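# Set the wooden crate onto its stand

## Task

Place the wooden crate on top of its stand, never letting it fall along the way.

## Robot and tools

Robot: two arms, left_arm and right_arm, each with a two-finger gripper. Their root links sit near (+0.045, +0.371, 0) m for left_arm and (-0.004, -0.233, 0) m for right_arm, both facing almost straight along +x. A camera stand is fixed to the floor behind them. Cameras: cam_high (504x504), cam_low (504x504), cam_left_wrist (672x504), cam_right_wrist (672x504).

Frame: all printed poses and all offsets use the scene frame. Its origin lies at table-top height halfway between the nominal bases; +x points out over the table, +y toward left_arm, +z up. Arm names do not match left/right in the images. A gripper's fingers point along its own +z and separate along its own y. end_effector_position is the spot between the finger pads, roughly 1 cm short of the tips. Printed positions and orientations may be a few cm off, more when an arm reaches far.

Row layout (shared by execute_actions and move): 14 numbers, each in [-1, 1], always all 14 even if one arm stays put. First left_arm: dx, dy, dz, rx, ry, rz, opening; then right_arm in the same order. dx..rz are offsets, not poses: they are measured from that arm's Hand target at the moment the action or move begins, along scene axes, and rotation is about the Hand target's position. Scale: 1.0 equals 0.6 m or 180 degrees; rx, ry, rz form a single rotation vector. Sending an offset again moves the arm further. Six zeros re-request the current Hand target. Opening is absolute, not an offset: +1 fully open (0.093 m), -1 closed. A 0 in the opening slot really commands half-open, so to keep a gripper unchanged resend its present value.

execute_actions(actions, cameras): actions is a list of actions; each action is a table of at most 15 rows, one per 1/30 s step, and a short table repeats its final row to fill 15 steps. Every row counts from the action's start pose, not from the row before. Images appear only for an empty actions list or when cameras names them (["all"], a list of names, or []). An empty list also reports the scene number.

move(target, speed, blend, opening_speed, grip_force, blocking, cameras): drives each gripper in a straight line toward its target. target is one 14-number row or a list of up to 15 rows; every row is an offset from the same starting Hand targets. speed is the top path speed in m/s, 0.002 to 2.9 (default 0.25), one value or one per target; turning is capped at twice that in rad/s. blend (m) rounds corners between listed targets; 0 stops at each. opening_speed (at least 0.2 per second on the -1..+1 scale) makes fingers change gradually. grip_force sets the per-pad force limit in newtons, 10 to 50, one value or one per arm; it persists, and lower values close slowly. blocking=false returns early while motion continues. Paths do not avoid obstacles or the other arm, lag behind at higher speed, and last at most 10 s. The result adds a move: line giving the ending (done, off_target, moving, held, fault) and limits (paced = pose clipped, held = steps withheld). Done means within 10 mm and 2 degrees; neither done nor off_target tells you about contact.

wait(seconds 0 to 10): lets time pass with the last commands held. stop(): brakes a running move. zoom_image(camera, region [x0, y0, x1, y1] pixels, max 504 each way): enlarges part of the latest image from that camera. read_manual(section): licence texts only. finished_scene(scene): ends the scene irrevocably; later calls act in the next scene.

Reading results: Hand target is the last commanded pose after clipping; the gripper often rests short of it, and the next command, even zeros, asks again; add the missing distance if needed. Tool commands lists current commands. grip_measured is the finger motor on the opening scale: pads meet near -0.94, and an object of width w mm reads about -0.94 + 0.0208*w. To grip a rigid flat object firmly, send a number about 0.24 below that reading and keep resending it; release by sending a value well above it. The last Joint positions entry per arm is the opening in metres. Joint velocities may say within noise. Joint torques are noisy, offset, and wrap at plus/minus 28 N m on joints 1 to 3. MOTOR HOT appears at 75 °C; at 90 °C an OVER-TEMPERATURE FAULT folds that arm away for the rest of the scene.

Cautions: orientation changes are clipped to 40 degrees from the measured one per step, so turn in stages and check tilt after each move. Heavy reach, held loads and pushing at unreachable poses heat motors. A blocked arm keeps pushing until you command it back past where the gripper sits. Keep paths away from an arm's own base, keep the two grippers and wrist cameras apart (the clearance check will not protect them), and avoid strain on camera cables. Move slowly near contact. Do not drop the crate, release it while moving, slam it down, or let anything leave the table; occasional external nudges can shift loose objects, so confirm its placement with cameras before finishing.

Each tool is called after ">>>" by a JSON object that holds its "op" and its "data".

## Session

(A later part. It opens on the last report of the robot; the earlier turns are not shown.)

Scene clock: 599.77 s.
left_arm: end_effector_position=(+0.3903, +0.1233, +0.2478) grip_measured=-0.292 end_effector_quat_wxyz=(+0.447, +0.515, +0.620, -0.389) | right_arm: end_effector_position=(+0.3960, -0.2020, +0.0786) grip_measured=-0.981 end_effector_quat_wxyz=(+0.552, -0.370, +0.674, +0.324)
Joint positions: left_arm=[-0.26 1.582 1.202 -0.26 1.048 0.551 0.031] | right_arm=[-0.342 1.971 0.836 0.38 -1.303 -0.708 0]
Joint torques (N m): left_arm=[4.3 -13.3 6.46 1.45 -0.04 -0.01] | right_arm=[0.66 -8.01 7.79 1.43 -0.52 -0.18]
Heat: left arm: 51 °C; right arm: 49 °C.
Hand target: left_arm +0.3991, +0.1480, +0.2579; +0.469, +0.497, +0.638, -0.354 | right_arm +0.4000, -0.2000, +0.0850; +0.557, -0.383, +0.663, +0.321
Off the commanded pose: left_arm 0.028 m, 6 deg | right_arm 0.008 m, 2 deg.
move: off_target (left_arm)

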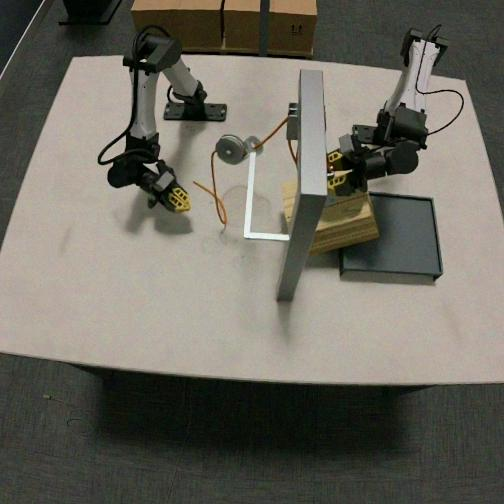

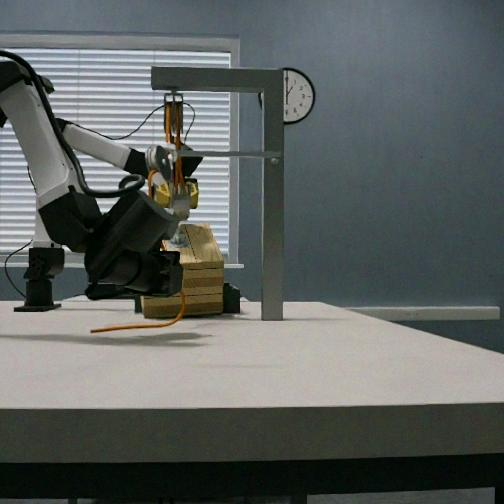

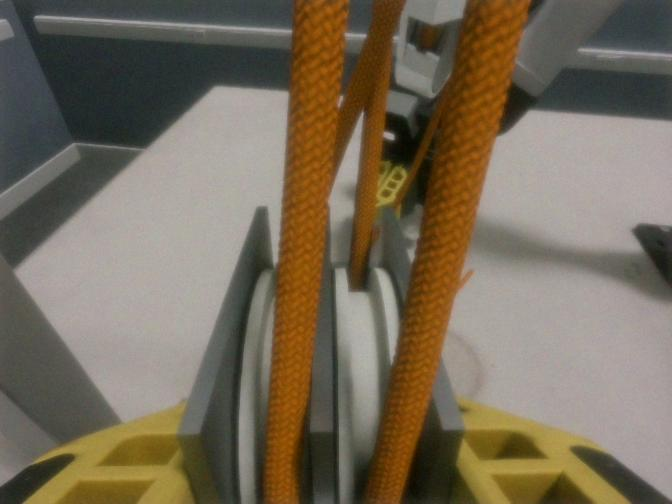

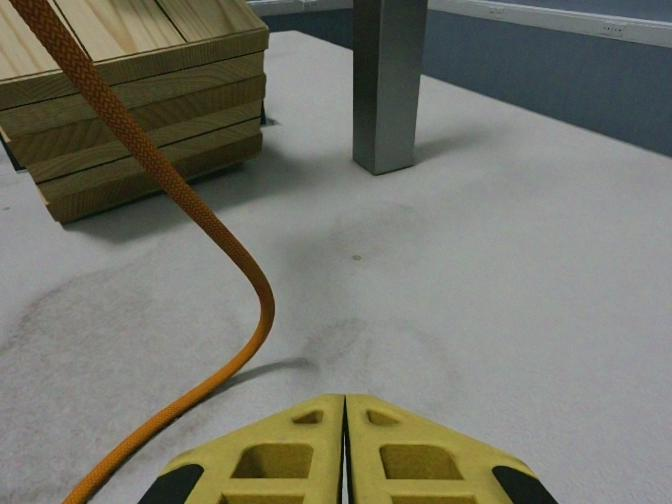

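>>> {"op": "move", "data": {"target": [[0, 0, 0, 0, 0, 0, -0.6, 0.1167, 0.1333, -0.025, 0, 0, 0.0833, -1], [0, 0, 0, 0, 0, 0, -0.6, 0.0417, 0.3917, -0.0417, 0, 0, 0.1667, -1]], "speed": 0.15, "blend": [0.03, 0], "cameras": ["all"]}}

Scene clock: 628.83 s.
left_arm: end_effector_position=(+0.3903, +0.1233, +0.2478) grip_measured=-0.292 end_effector_quat_wxyz=(+0.447, +0.515, +0.620, -0.389) | right_arm: end_effector_position=(+0.4181, +0.0345, +0.0677) grip_measured=-0.981 end_effector_quat_wxyz=(-0.454, +0.544, -0.537, -0.458)
Joint positions: left_arm=[-0.26 1.582 1.202 -0.26 1.048 0.551 0.031] | right_arm=[0.233 2.283 1.293 0.333 -1.291 -0.64 0]
Joint torques (N m): left_arm=[4.33 -13.34 6.49 1.45 -0.06 0.01] | right_arm=[0.1 -8.62 8.7 1.74 -0.19 0.06]
Heat: left arm: 51 °C; right arm: 48 °C.
Hand target: left_arm +0.3991, +0.1480, +0.2579; +0.469, +0.497, +0.638, -0.354 | right_arm +0.4251, +0.0349, +0.0600; -0.455, +0.541, -0.542, -0.454
Off the commanded pose: left_arm 0.028 m, 6 deg | right_arm 0.010 m, 1 deg.
move: off_target (left_arm)

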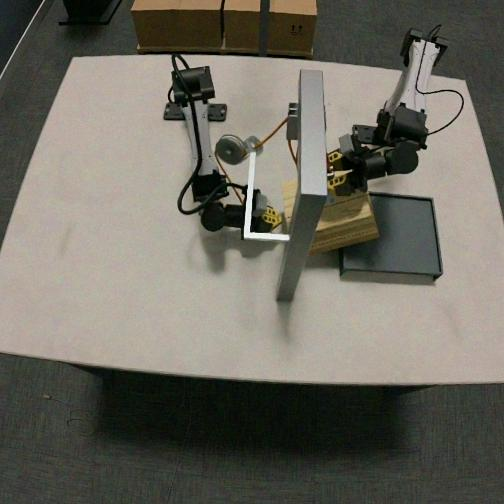

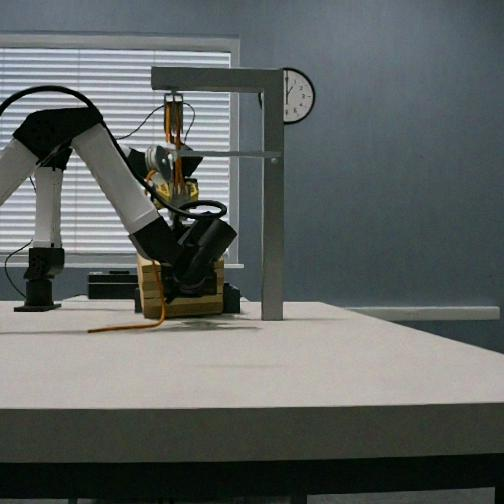

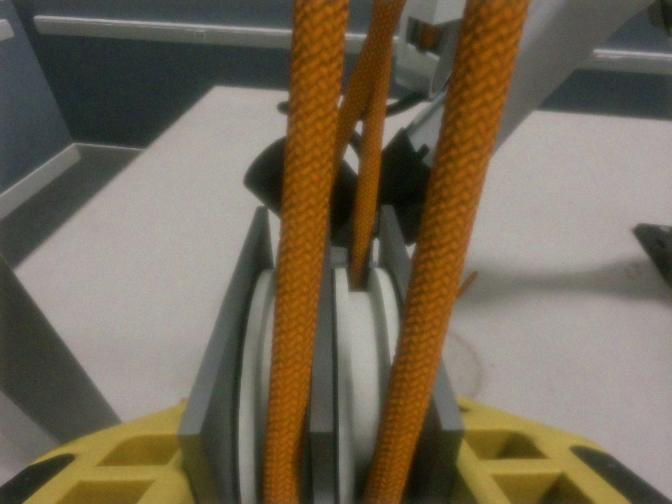

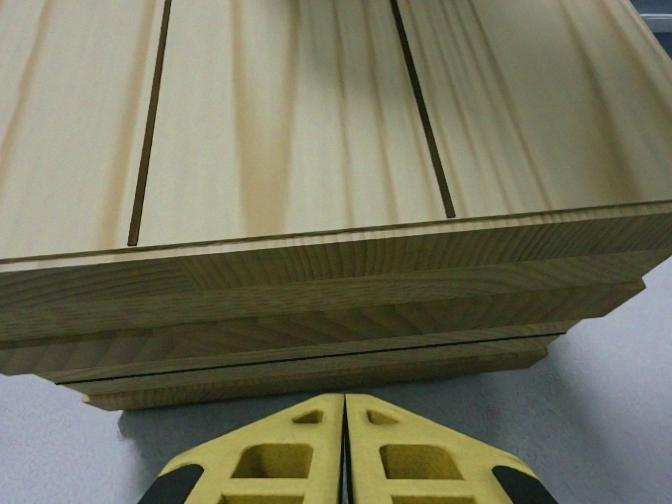

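>>> {"op": "move", "data": {"target": [0.01, 0.1617, 0.045, 0, 0, 0, -0.6, -0.0167, 0.1417, 0, 0, 0, 0, 0.0], "speed": 0.04, "opening_speed": 1.0, "cameras": ["cam_low", "cam_high", "cam_right_wrist"]}}

Scene clock: 643.90 s.
left_arm: end_effector_position=(+0.3874, +0.2207, +0.2723) grip_measured=-0.292 end_effector_quat_wxyz=(+0.444, +0.502, +0.629, -0.393) | right_arm: end_effector_position=(+0.4192, +0.1025, +0.0813) grip_measured=-0.003 end_effector_quat_wxyz=(-0.472, +0.542, -0.529, -0.452)
Joint positions: left_arm=[0.038 1.614 1.421 -0.935 1.237 1.055 0.031] | right_arm=[0.379 2.327 1.333 0.621 -1.155 -0.377 0.045]
Joint torques (N m): left_arm=[5.12 -7.86 11.34 0.92 0.39 0.17] | right_arm=[3.58 -7.68 8.39 1.75 0.2 -0.06]
Heat: left arm: 51 °C; right arm: 47 °C.
Hand target: left_arm +0.4050, +0.2451, +0.2849; +0.469, +0.497, +0.638, -0.354 | right_arm +0.4149, +0.1200, +0.0599; -0.455, +0.542, -0.542, -0.454
Off the commanded pose: left_arm 0.033 m, 5 deg | right_arm 0.028 m, 2 deg.
move: off_target (left_arm, right_arm)
Images, in order (width x height): cam_high 504x504, cam_low 504x504, cam_right_wrist 672x504.

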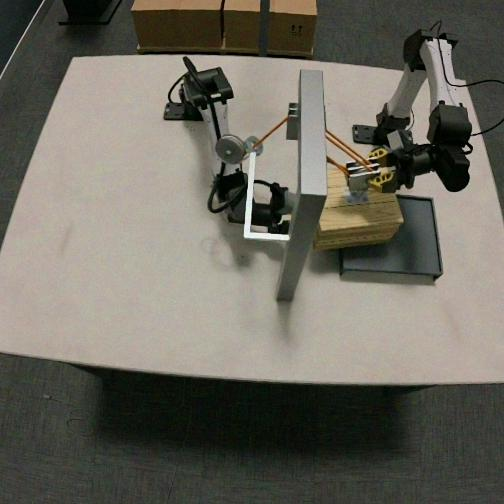

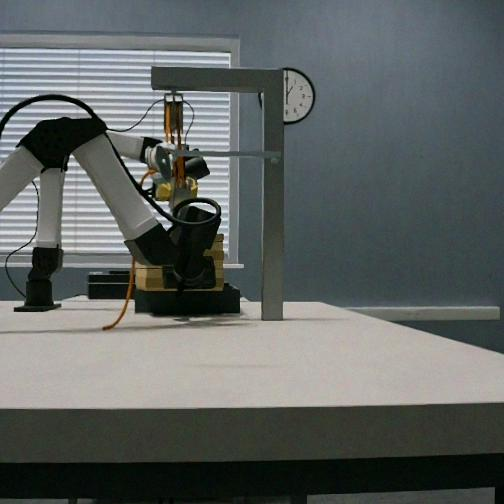

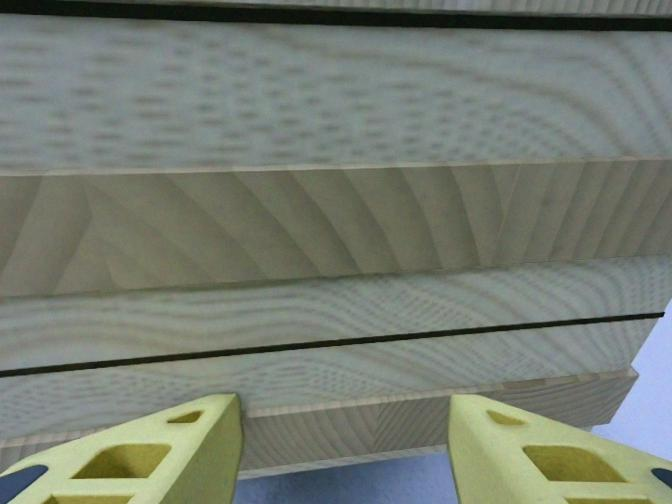

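>>> {"op": "move", "data": {"target": [0.0, 0.1, 0.0, 0, 0, 0.04, -0.6, -0.05, 0.1, 0.02, 0, 0, 0, 0.0], "speed": 0.05, "cameras": ["cam_low", "cam_high", "cam_right_wrist"]}}

Scene clock: 656.23 s.
left_arm: end_effector_position=(+0.3823, +0.2726, +0.2721) grip_measured=-0.292 end_effector_quat_wxyz=(+0.458, +0.457, +0.658, -0.385) | right_arm: end_effector_position=(+0.4194, +0.1491, +0.0835) grip_measured=-0.003 end_effector_quat_wxyz=(+0.493, -0.517, +0.565, +0.413)
Joint positions: left_arm=[0.204 1.614 1.432 -1.148 1.274 1.228 0.031] | right_arm=[0.494 2.327 1.336 0.702 -0.923 -0.276 0.045]
Joint torques (N m): left_arm=[6.28 -7.65 11.73 1.12 0.29 -0.07] | right_arm=[6.04 -9.17 7.99 1.86 -0.67 0.05]
Heat: left arm: 50 °C; right arm: 47 °C.
Hand target: left_arm +0.4050, +0.3051, +0.2850; +0.490, +0.456, +0.668, -0.324 | right_arm +0.3850, +0.1800, +0.0719; +0.455, -0.542, +0.542, +0.454
Off the commanded pose: left_arm 0.042 m, 8 deg | right_arm 0.048 m, 8 deg.
move: off_target (left_arm, right_arm)
Images, in order (width x height): cam_high 504x504, cam_low 504x504, cam_right_wrist 672x504.

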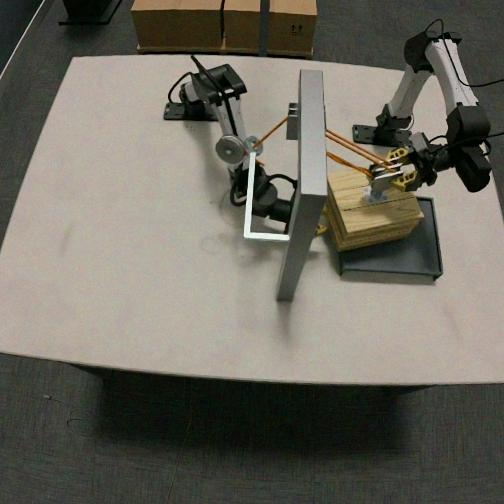

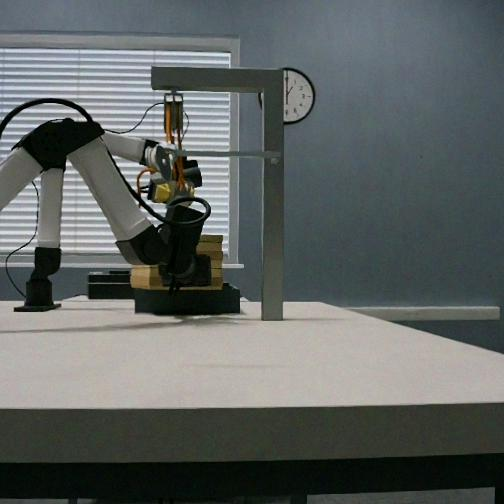

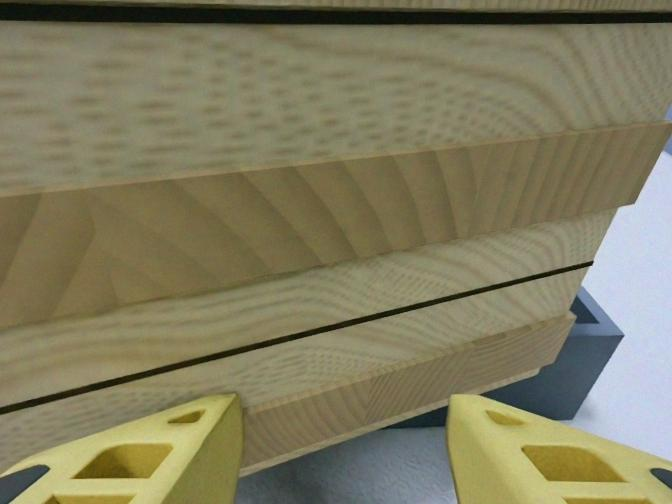

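>>> {"op": "move", "data": {"target": [[0, 0, 0, 0, 0, 0, -0.6, 0.025, -0.1167, 0.022, 0, 0, 0, -1], [0, 0, 0, 0, 0, -0.08, -0.6, -0.055, -0.1167, 0.022, 0, 0, 0, -1]], "speed": 0.08, "blend": [0.01, 0], "cameras": ["cam_low", "cam_high", "cam_right_wrist"]}}

Scene clock: 678.37 s.
left_arm: end_effector_position=(+0.3917, +0.2902, +0.2725) grip_measured=-0.292 end_effector_quat_wxyz=(+0.429, +0.490, +0.648, -0.395) | right_arm: end_effector_position=(+0.3535, +0.1074, +0.0676) grip_measured=-0.981 end_effector_quat_wxyz=(-0.440, +0.538, -0.552, -0.461)
Joint positions: left_arm=[0.247 1.835 1.72 -1.615 1.24 1.643 0.031] | right_arm=[0.451 2.199 1.059 0.718 -1.093 -0.344 0]
Joint torques (N m): left_arm=[2.85 -8.8 10.45 0.33 0.81 0.72] | right_arm=[0.73 -13.31 4.6 2 -0.07 0.02]
Heat: left arm: 51 °C; right arm: 47 °C.
Hand target: left_arm +0.4050, +0.3051, +0.2850; +0.446, +0.536, +0.606, -0.383 | right_arm +0.3520, +0.1100, +0.0851; -0.455, +0.542, -0.542, -0.454
Off the commanded pose: left_arm 0.024 m, 8 deg | right_arm 0.018 m, 2 deg.
joint read past its limit (left arm) — joint 4 (wrist pitch), lower limit.
joint sent to its limit (left arm) — joint 4 (wrist pitch), lower limit. The joint targets are off in orientation, not in position.
move: off_target (left_arm, right_arm)
Images, in order (width x height): cam_high 504x504, cam_low 504x504, cam_right_wrist 672x504.

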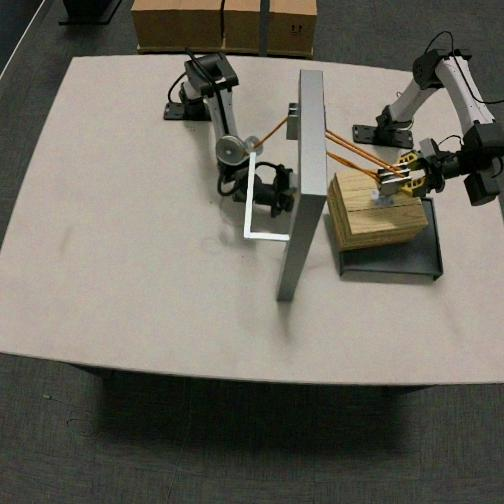

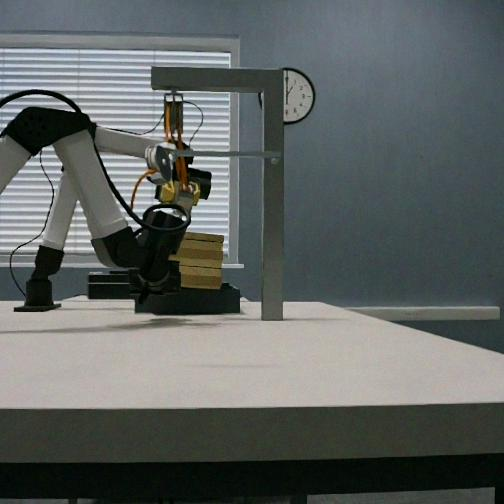

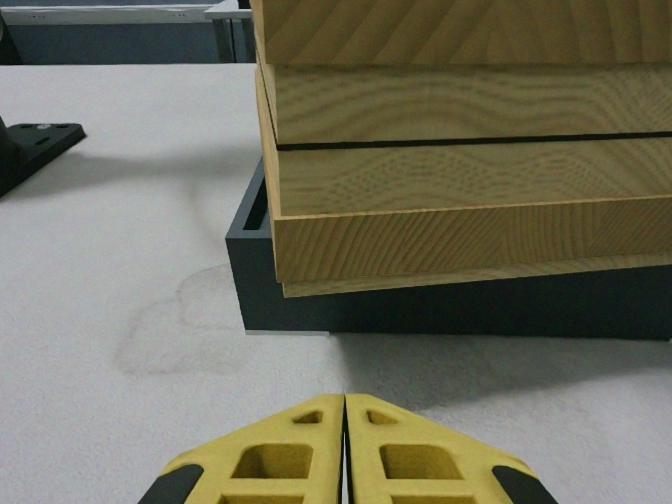

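>>> {"op": "move", "data": {"target": [[0, 0, 0, -0.03, -0.004, 0.005, -0.6, 0.01, 0.075, 0.022, 0, 0, 0, -1], [0, 0.05, 0, -0.066, -0.0093, 0.011, -0.6, 0.01, 0.2, 0.022, 0, 0, 0, -1]], "speed": 0.05, "blend": [0.01, 0], "cameras": ["cam_low", "cam_high", "cam_right_wrist", "cam_left_wrist"]}}

Scene clock: 703.07 s.
left_arm: end_effector_position=(+0.3974, +0.3318, +0.2680) grip_measured=-0.293 end_effector_quat_wxyz=(+0.499, +0.475, +0.632, -0.356) | right_arm: end_effector_position=(+0.3746, +0.1988, +0.0866) grip_measured=-0.981 end_effector_quat_wxyz=(+0.449, -0.523, +0.579, +0.436)
Joint positions: left_arm=[0.378 1.837 1.652 -1.608 1.312 1.825 0.031] | right_arm=[0.627 2.29 1.338 0.619 -0.85 -0.218 0]
Joint torques (N m): left_arm=[1.25 -9.52 5.68 0.16 1.87 -0.01] | right_arm=[5.61 -9.46 11.78 2.49 -0.28 0]
Heat: left arm: 51 °C; right arm: 47 °C.
Hand target: left_arm +0.4050, +0.3351, +0.2850; +0.514, +0.482, +0.565, -0.428 | right_arm +0.3581, +0.2299, +0.0985; +0.455, -0.541, +0.542, +0.454
Off the commanded pose: left_arm 0.019 m, 11 deg | right_arm 0.037 m, 5 deg.
joint read past its limit (left arm) — joint 4 (wrist pitch), lower limit.
joint sent to its limit (left arm) — joint 4 (wrist pitch), lower limit. The joint targets are off in orientation, not in position.
move: off_target (left_arm, right_arm)

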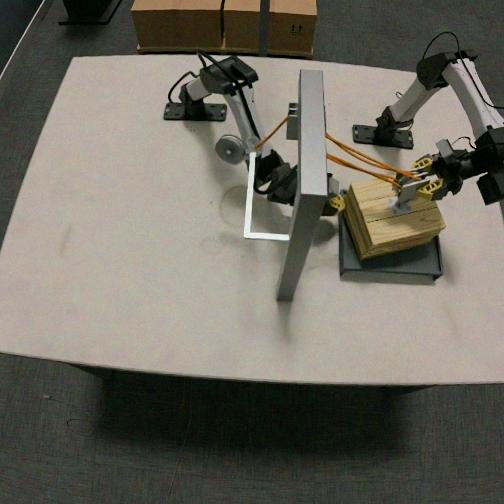

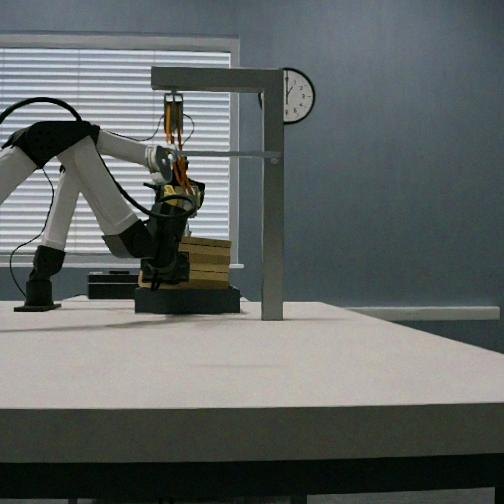

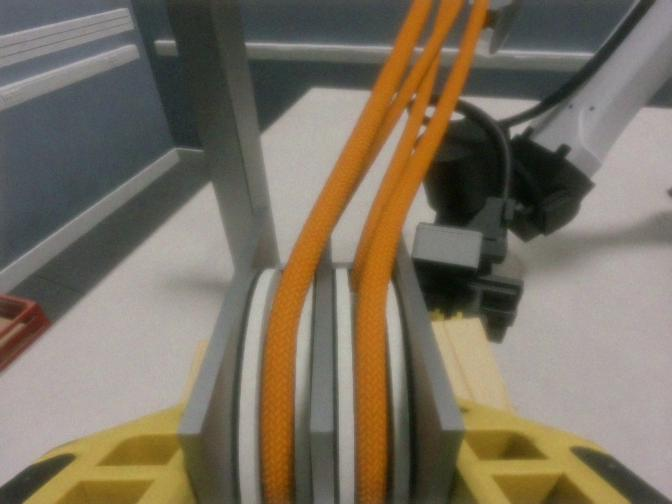

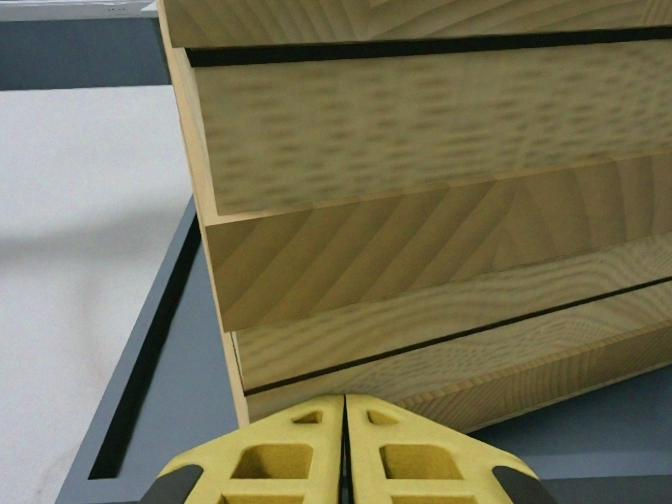

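>>> {"op": "execute_actions", "data": {"actions": []}}

Scene clock: 724.50 s.
left_arm: end_effector_position=(+0.3974, +0.3318, +0.2680) grip_measured=-0.293 end_effector_quat_wxyz=(+0.499, +0.475, +0.632, -0.356) | right_arm: end_effector_position=(+0.3746, +0.1988, +0.0866) grip_measured=-0.981 end_effector_quat_wxyz=(+0.449, -0.523, +0.579, +0.436)
Joint positions: left_arm=[0.378 1.837 1.652 -1.608 1.312 1.825 0.031] | right_arm=[0.627 2.29 1.338 0.619 -0.85 -0.218 0]
Joint velocities: within noise
Joint torques (N m): left_arm=[1.25 -9.52 5.67 0.15 1.87 -0.02] | right_arm=[5.52 -9.72 11.73 2.45 -0.24 0.02]
Heat: left arm: 49 °C; right arm: 47 °C.
Hand target: left_arm +0.4050, +0.3351, +0.2850; +0.514, +0.482, +0.565, -0.428 | right_arm +0.3581, +0.2299, +0.0985; +0.455, -0.541, +0.542, +0.454
Tool commands: left_gripper/opening=-0.6 right_gripper/opening=-1.0
Off the commanded pose: left_arm 0.019 m, 11 deg | right_arm 0.037 m, 5 deg.
joint read past its limit (left arm) — joint 4 (wrist pitch), lower limit.

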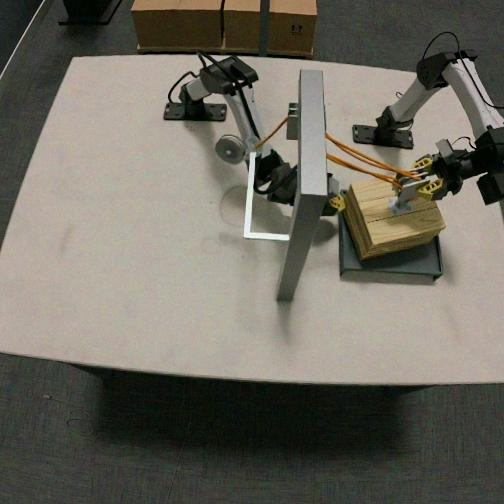

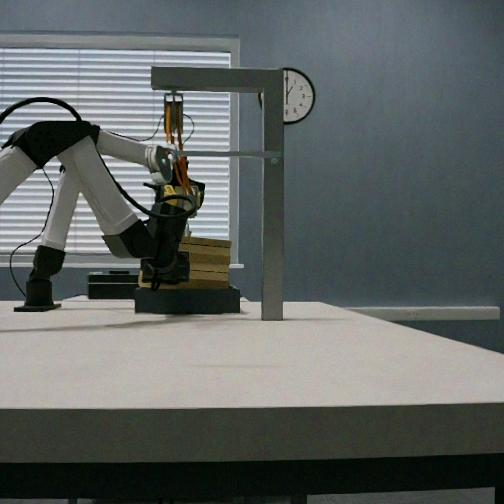

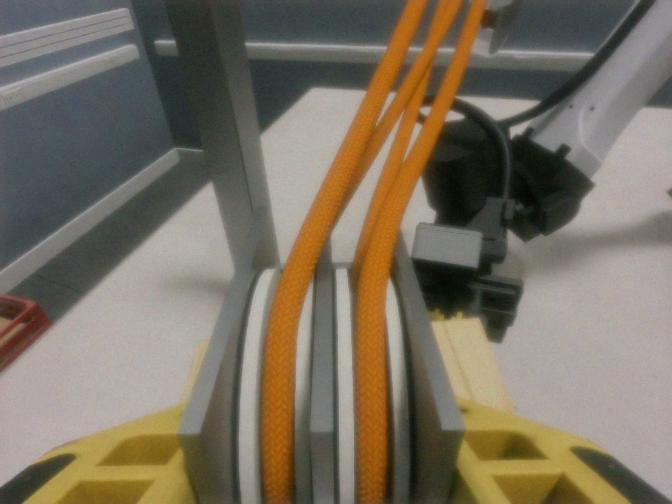

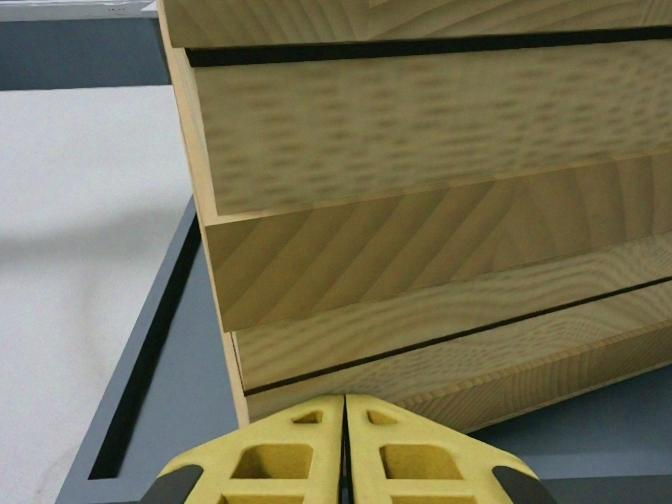

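>>> {"op": "zoom_image", "data": {"camera": "cam_high", "region": [320, 140, 470, 290]}}

>>> {"op": "zoom_image", "data": {"camera": "cam_low", "region": [100, 190, 270, 330]}}

Scaled by 3.360.

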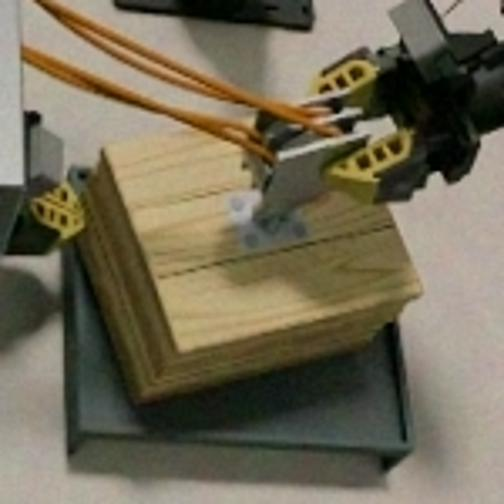

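Scaled by 2.965.

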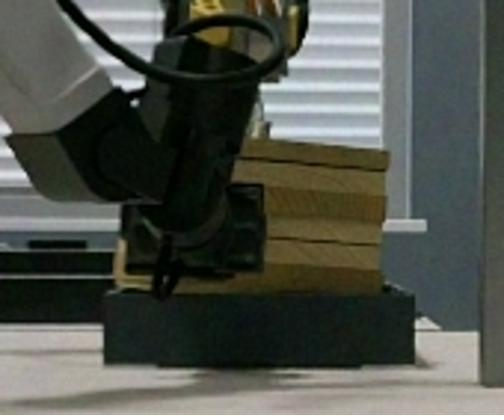

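>>> {"op": "move", "data": {"target": [0,0,0,0,0,0,0.3, 0,0,0,0,0,0,-1], "opening_speed": 0.3, "cameras": ["cam_left_wrist","cam_high","cam_right_wrist"]}}

Scene clock: 790.20 s.
left_arm: end_effector_position=(+0.4034, +0.3324, +0.2853) grip_measured=+0.298 end_effector_quat_wxyz=(+0.540, +0.448, +0.610, -0.368) | right_arm: end_effector_position=(+0.3727, +0.2022, +0.0862) grip_measured=-0.981 end_effector_quat_wxyz=(+0.448, -0.524, +0.579, +0.436)
Joint positions: left_arm=[0.385 1.837 1.652 -1.601 1.421 1.824 0.059] | right_arm=[0.635 2.292 1.342 0.615 -0.842 -0.217 0]
Joint torques (N m): left_arm=[0.38 -9.17 5.79 0.12 0.8 -0.1] | right_arm=[4.81 -9.4 11.73 2.55 -0.36 0.02]
Heat: left arm: 50 °C; right arm: 51 °C.
Hand target: left_arm +0.4050, +0.3351, +0.2850; +0.514, +0.482, +0.565, -0.428 | right_arm +0.3580, +0.2300, +0.0984; +0.455, -0.541, +0.542, +0.454
Off the commanded pose: left_arm 0.003 m, 10 deg | right_arm 0.034 m, 5 deg.
joint read past its limit (left arm) — joint 4 (wrist pitch), lower limit.
joint sent to its limit (left arm) — joint 4 (wrist pitch), lower limit. The joint targets are off in orientation, not in position.
move: off_target (left_arm, right_arm)
Images, in order (width x height): cam_high 504x504, cam_left_wrist 672x504, cam_right_wrist 672x504.

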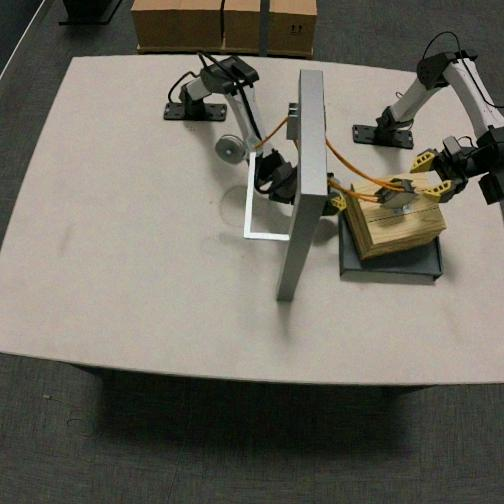

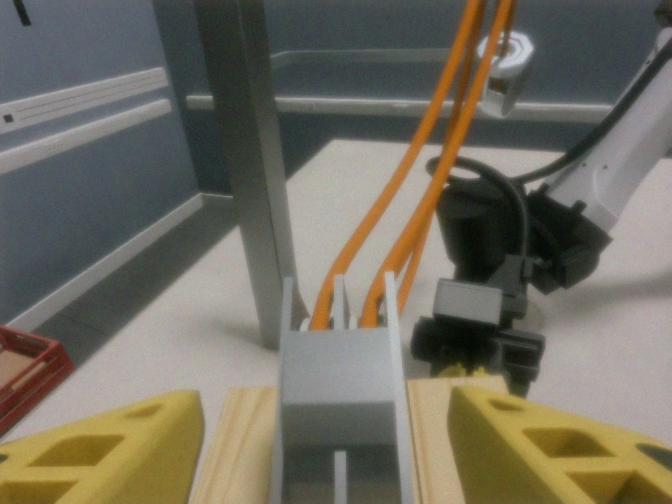

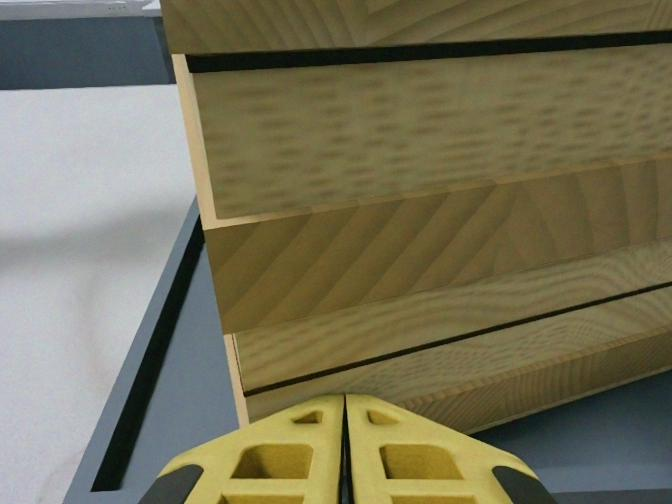

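>>> {"op": "move", "data": {"target": [[-0.042,0.17,0.03,0,0,0,0.3, 0,0,0,0,0,0,-1]], "cameras": ["cam_left_wrist"]}}

Scene clock: 792.97 s.
left_arm: end_effector_position=(+0.3845, +0.4401, +0.3022) grip_measured=+0.298 end_effector_quat_wxyz=(+0.592, +0.357, +0.675, -0.256) | right_arm: end_effector_position=(+0.3727, +0.2022, +0.0862) grip_measured=-0.981 end_effector_quat_wxyz=(+0.448, -0.524, +0.579, +0.436)
Joint positions: left_arm=[0.712 1.757 1.638 -1.596 1.402 1.795 0.059] | right_arm=[0.635 2.292 1.342 0.615 -0.842 -0.217 0]
Joint torques (N m): left_arm=[-0.13 -10.84 4.71 0.17 0.59 -0.11] | right_arm=[4.53 -9.36 11.84 2.48 -0.33 0]
Heat: left arm: 50 °C; right arm: 51 °C.
Hand target: left_arm +0.3798, +0.4370, +0.3030; +0.514, +0.482, +0.565, -0.428 | right_arm +0.3580, +0.2300, +0.0984; +0.455, -0.541, +0.542, +0.454
Off the commanded pose: left_arm 0.006 m, 29 deg | right_arm 0.034 m, 5 deg.
joint read past its limit (left arm) — joint 4 (wrist pitch), lower limit.
joint sent to its limit (left arm) — joint 4 (wrist pitch), lower limit. The joint targets are off in orientation, not in position.
move: off_target (left_arm, right_arm)
Images, in order (width x height): cam_left_wrist 672x504.

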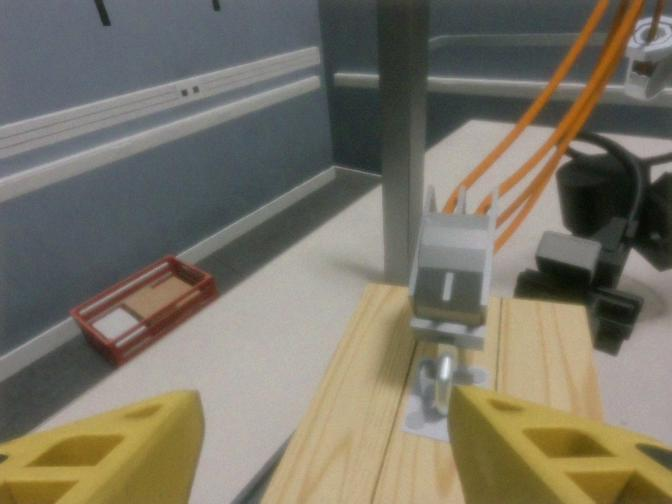

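>>> {"op": "move", "data": {"target": [[-0.2,0.022,0.03,0.168,0.205,0.424,-1, 0,0,0,0,0,0,-1]], "speed": 0.35, "cameras": ["cam_left_wrist","cam_high"]}}

Scene clock: 803.43 s.
left_arm: end_effector_position=(+0.2619, +0.4510, +0.3155) grip_measured=-0.972 end_effector_quat_wxyz=(+0.341, +0.004, +0.940, -0.004) | right_arm: end_effector_position=(+0.3727, +0.2022, +0.0862) grip_measured=-0.981 end_effector_quat_wxyz=(+0.448, -0.524, +0.579, +0.436)
Joint positions: left_arm=[0.656 1.095 1.533 -1.424 0.405 0.529 0] | right_arm=[0.635 2.292 1.342 0.615 -0.842 -0.217 0]
Joint torques (N m): left_arm=[-0.46 -1.91 7.87 1.31 0.17 -0.11] | right_arm=[4.71 -9.35 11.74 2.51 -0.33 0.05]
Heat: left arm: 49 °C; right arm: 53 °C.
Hand target: left_arm +0.2599, +0.4502, +0.3209; +0.342, +0.000, +0.940, +0.000 | right_arm +0.3580, +0.2300, +0.0984; +0.455, -0.541, +0.542, +0.454
Off the commanded pose: left_arm 0.006 m, 1 deg | right_arm 0.034 m, 5 deg.
move: off_target (right_arm)
Images, in order (width x height): cam_high 504x504, cam_left_wrist 672x504.

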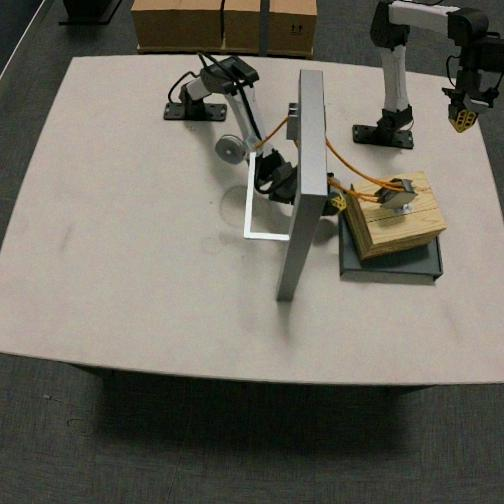

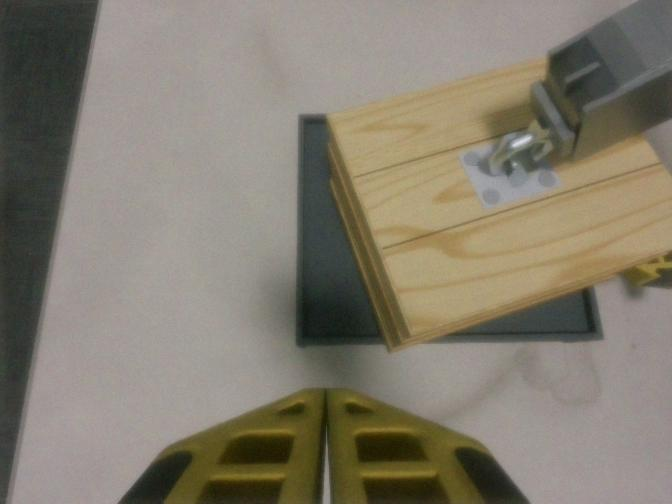

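>>> {"op": "move", "data": {"target": [[-0.0167,-0.12,-0.268,0,0,0,-1, 0,0,0,0,0,0,-1],[-0.0167,-0.12,-0.368,0,0,0,-1, 0,0,0,0,0,0,-1]], "speed": 0.25, "blend": [0.02,0], "cameras": ["cam_left_wrist"]}}

Scene clock: 827.40 s.
left_arm: end_effector_position=(+0.2507, +0.3779, +0.1051) grip_measured=-0.972 end_effector_quat_wxyz=(+0.346, +0.005, +0.938, -0.002) | right_arm: end_effector_position=(+0.3727, +0.2022, +0.0862) grip_measured=-0.981 end_effector_quat_wxyz=(+0.448, -0.524, +0.579, +0.436)
Joint positions: left_arm=[0.094 0.579 0.465 -0.753 0.059 0.07 0] | right_arm=[0.635 2.292 1.342 0.615 -0.842 -0.217 0]
Joint torques (N m): left_arm=[-0.5 0.18 6.3 1.79 -0.06 -0.13] | right_arm=[4.67 -9.5 11.75 2.51 -0.32 0.08]
Heat: left arm: 45 °C; right arm: 54 °C.
Hand target: left_arm +0.2499, +0.3784, +0.1001; +0.342, +0.000, +0.940, +0.000 | right_arm +0.3580, +0.2300, +0.0984; +0.455, -0.541, +0.542, +0.454
Off the commanded pose: left_arm 0.005 m, 1 deg | right_arm 0.034 m, 5 deg.
move: off_target (right_arm)
Images, in order (width x height): cam_left_wrist 672x504.

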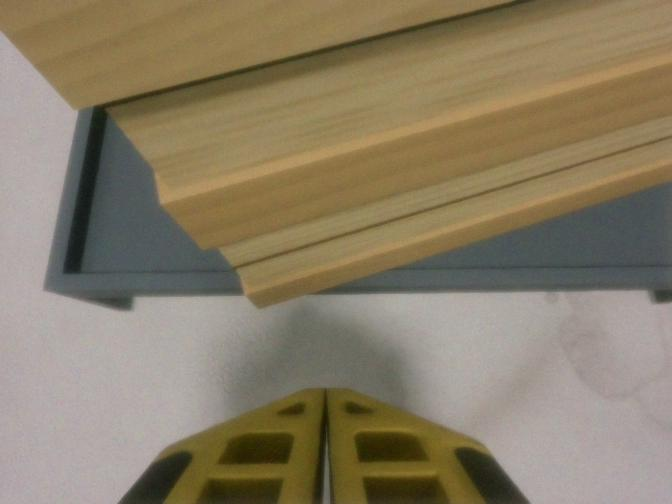

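>>> {"op": "move", "data": {"target": [[0.1167,0,0,0,0,0,-1, 0,0,0,0,0,0,-1]], "speed": 0.06, "cameras": ["cam_left_wrist"]}}

Scene clock: 832.57 s.
left_arm: end_effector_position=(+0.2963, +0.3859, +0.0895) grip_measured=-0.972 end_effector_quat_wxyz=(+0.307, -0.009, +0.952, +0.016) | right_arm: end_effector_position=(+0.3716, +0.2078, +0.0860) grip_measured=-0.981 end_effector_quat_wxyz=(+0.449, -0.525, +0.579, +0.434)
Joint positions: left_arm=[0.07 0.924 0.533 -0.555 -0.002 0.039 0] | right_arm=[0.647 2.298 1.354 0.613 -0.829 -0.217 0]
Joint torques (N m): left_arm=[-1.01 0.83 8.92 2.45 0.36 -0.04] | right_arm=[3.67 -9.92 10.96 2.49 -0.39 -0.03]
Heat: left arm: 46 °C; right arm: 55 °C.
Hand target: left_arm +0.3200, +0.3783, +0.1002; +0.342, +0.000, +0.940, +0.000 | right_arm +0.3581, +0.2299, +0.0984; +0.455, -0.541, +0.542, +0.454
Off the commanded pose: left_arm 0.027 m, 5 deg | right_arm 0.029 m, 5 deg.
move: off_target (left_arm, right_arm)
Images, in order (width x height): cam_left_wrist 672x504.

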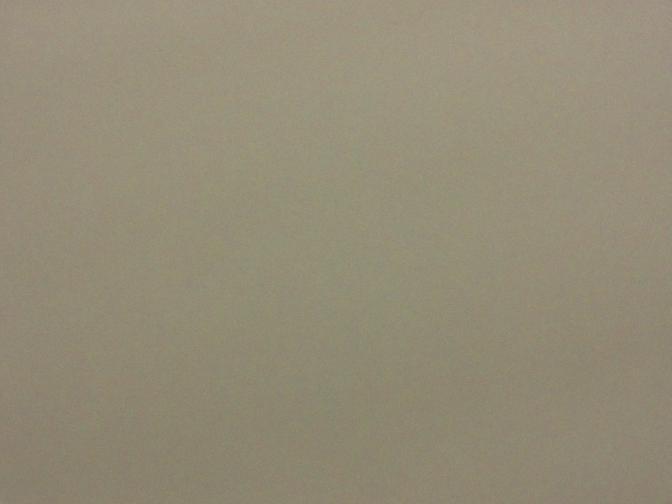

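>>> {"op": "move", "data": {"target": [[-0.1333,0,0.02,0,0,0,-1, 0,0,0,0,0,0,-1],[-0.1333,0,0.02,0,-0.1222,0,-1, 0,0,0,0,0,0,-1]], "speed": 0.25, "cameras": ["cam_left_wrist","cam_high"]}}

Scene clock: 862.10 s.
left_arm: end_effector_position=(+0.2394, +0.3788, +0.1165) grip_measured=-0.972 end_effector_quat_wxyz=(+0.512, -0.005, +0.859, -0.001) | right_arm: end_effector_position=(+0.3716, +0.2077, +0.0860) grip_measured=-0.981 end_effector_quat_wxyz=(+0.449, -0.525, +0.579, +0.434)
Joint positions: left_arm=[0.161 0.024 0.244 -0.719 0.126 0.061 0] | right_arm=[0.647 2.298 1.354 0.613 -0.829 -0.217 0]
Joint torques (N m): left_arm=[0.4 1.1 5.81 2.14 0.15 0.16] | right_arm=[3.7 -9.99 11.06 2.48 -0.46 0.04]
Heat: left arm: 49 °C; right arm: 54 °C.
Hand target: left_arm +0.2399, +0.3783, +0.1121; +0.515, +0.000, +0.857, +0.000 | right_arm +0.3581, +0.2299, +0.0984; +0.455, -0.541, +0.542, +0.454
Off the commanded pose: left_arm 0.004 m, 1 deg | right_arm 0.029 m, 5 deg.
joint sent to its limit (left arm) — joint 2 (shoulder), lower limit. The joint targets still meet the commanded pose.
move: off_target (right_arm)
Images, in order (width x height): cam_high 504x504, cam_left_wrist 672x504.

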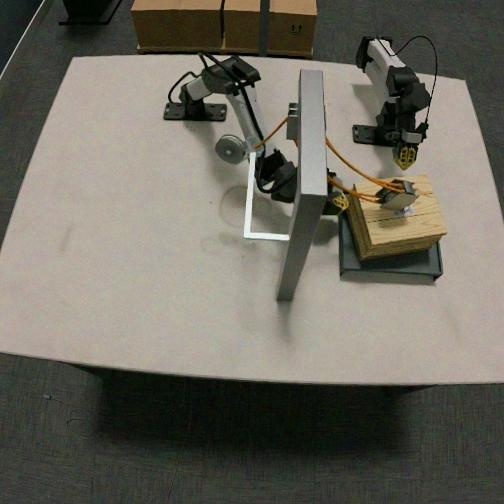

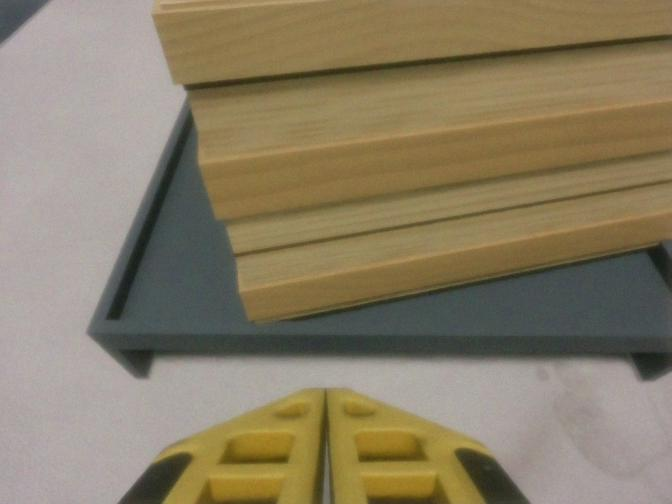

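>>> {"op": "move", "data": {"target": [[0.0667,0.0112,-0.03,0,0,0,-1, 0,0,0,0,0,0,-1],[0.15,0.0112,-0.03,0,0,0,-1, 0,0,0,0,0,0,-1]], "speed": [0.15,0.05], "blend": [0.01,0], "cameras": ["cam_left_wrist"]}}

Scene clock: 868.93 s.
left_arm: end_effector_position=(+0.3195, +0.3927, +0.0831) grip_measured=-0.972 end_effector_quat_wxyz=(+0.499, -0.009, +0.866, +0.016) | right_arm: end_effector_position=(+0.3672, +0.2148, +0.0916) grip_measured=-0.981 end_effector_quat_wxyz=(-0.451, +0.530, -0.569, -0.438)
Joint positions: left_arm=[0.131 0.78 0.155 0.099 0.066 0.06 0] | right_arm=[0.661 2.298 1.366 0.617 -0.833 -0.216 0]
Joint torques (N m): left_arm=[-1.2 0.92 9.39 2.39 0.32 -0.11] | right_arm=[2.25 -9.73 10.4 2.45 -0.39 -0.03]
Heat: left arm: 48 °C; right arm: 54 °C.
Hand target: left_arm +0.3299, +0.3850, +0.0940; +0.515, +0.000, +0.857, +0.000 | right_arm +0.3580, +0.2300, +0.0983; -0.455, +0.541, -0.542, -0.454
Off the commanded pose: left_arm 0.017 m, 3 deg | right_arm 0.019 m, 4 deg.
move: off_target (left_arm, right_arm)
Images, in order (width x height): cam_left_wrist 672x504.

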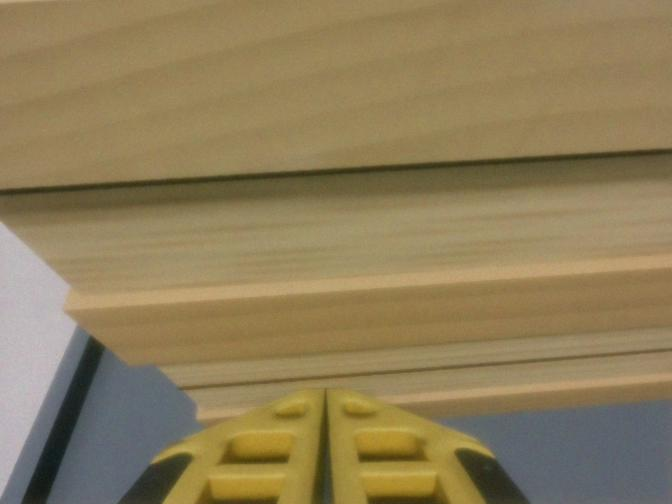

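>>> {"op": "move", "data": {"target": [[0,0,0,0,0,0,-1, -0.01,0.05,0,0,0,0,-1]], "speed": 0.06, "cameras": ["cam_left_wrist","cam_right_wrist","cam_high"]}}

Scene clock: 879.30 s.
left_arm: end_effector_position=(+0.3234, +0.3875, +0.0840) grip_measured=-0.972 end_effector_quat_wxyz=(+0.504, -0.001, +0.864, +0.007) | right_arm: end_effector_position=(+0.3652, +0.2240, +0.0916) grip_measured=-0.981 end_effector_quat_wxyz=(-0.443, +0.530, -0.566, -0.450)
Joint positions: left_arm=[0.121 0.806 0.155 0.135 0.082 0.059 0] | right_arm=[0.672 2.323 1.405 0.608 -0.848 -0.194 0]
Joint torques (N m): left_arm=[-0.42 -0.59 9.36 2.15 0.14 -0.11] | right_arm=[6.41 -9.16 12.66 2.46 0.26 0.07]
Heat: left arm: 49 °C; right arm: 53 °C.
Hand target: left_arm +0.3299, +0.3851, +0.0940; +0.515, +0.000, +0.857, +0.000 | right_arm +0.3520, +0.2600, +0.0984; -0.455, +0.542, -0.542, -0.454
Off the commanded pose: left_arm 0.012 m, 2 deg | right_arm 0.039 m, 3 deg.
move: off_target (left_arm, right_arm)
Images, in order (width x height): cam_high 504x504, cam_left_wrist 672x504, cam_right_wrist 672x504.

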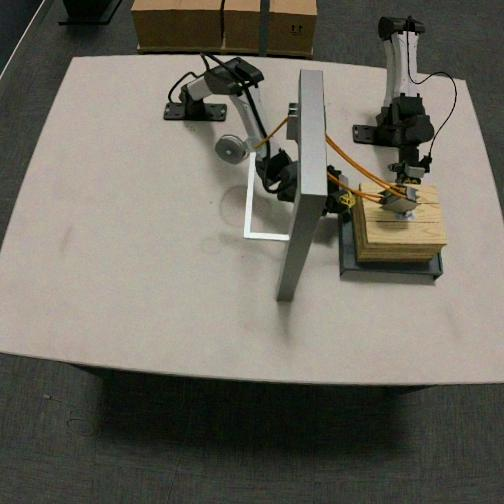

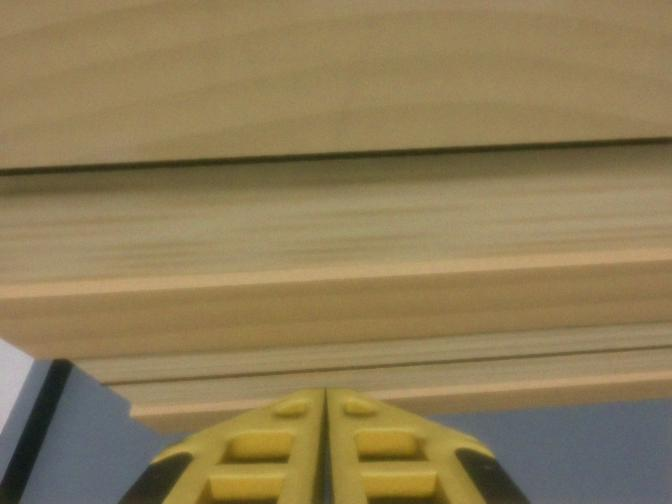

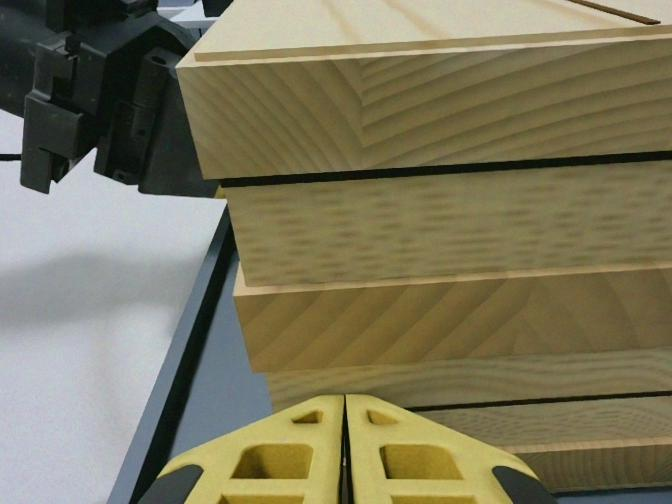

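>>> {"op": "zoom_image", "data": {"camera": "cam_high", "region": [320, 160, 460, 300]}}

>>> {"op": "zoom_image", "data": {"camera": "cam_right_wrist", "region": [100, 180, 672, 504]}}

Scaled by 3.600.

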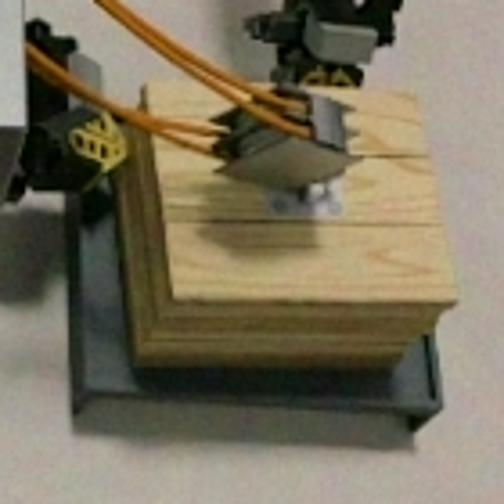

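Region (100, 180, 672, 504) is 572x324 pixels. A region can be at most 504 by 504 pixels.


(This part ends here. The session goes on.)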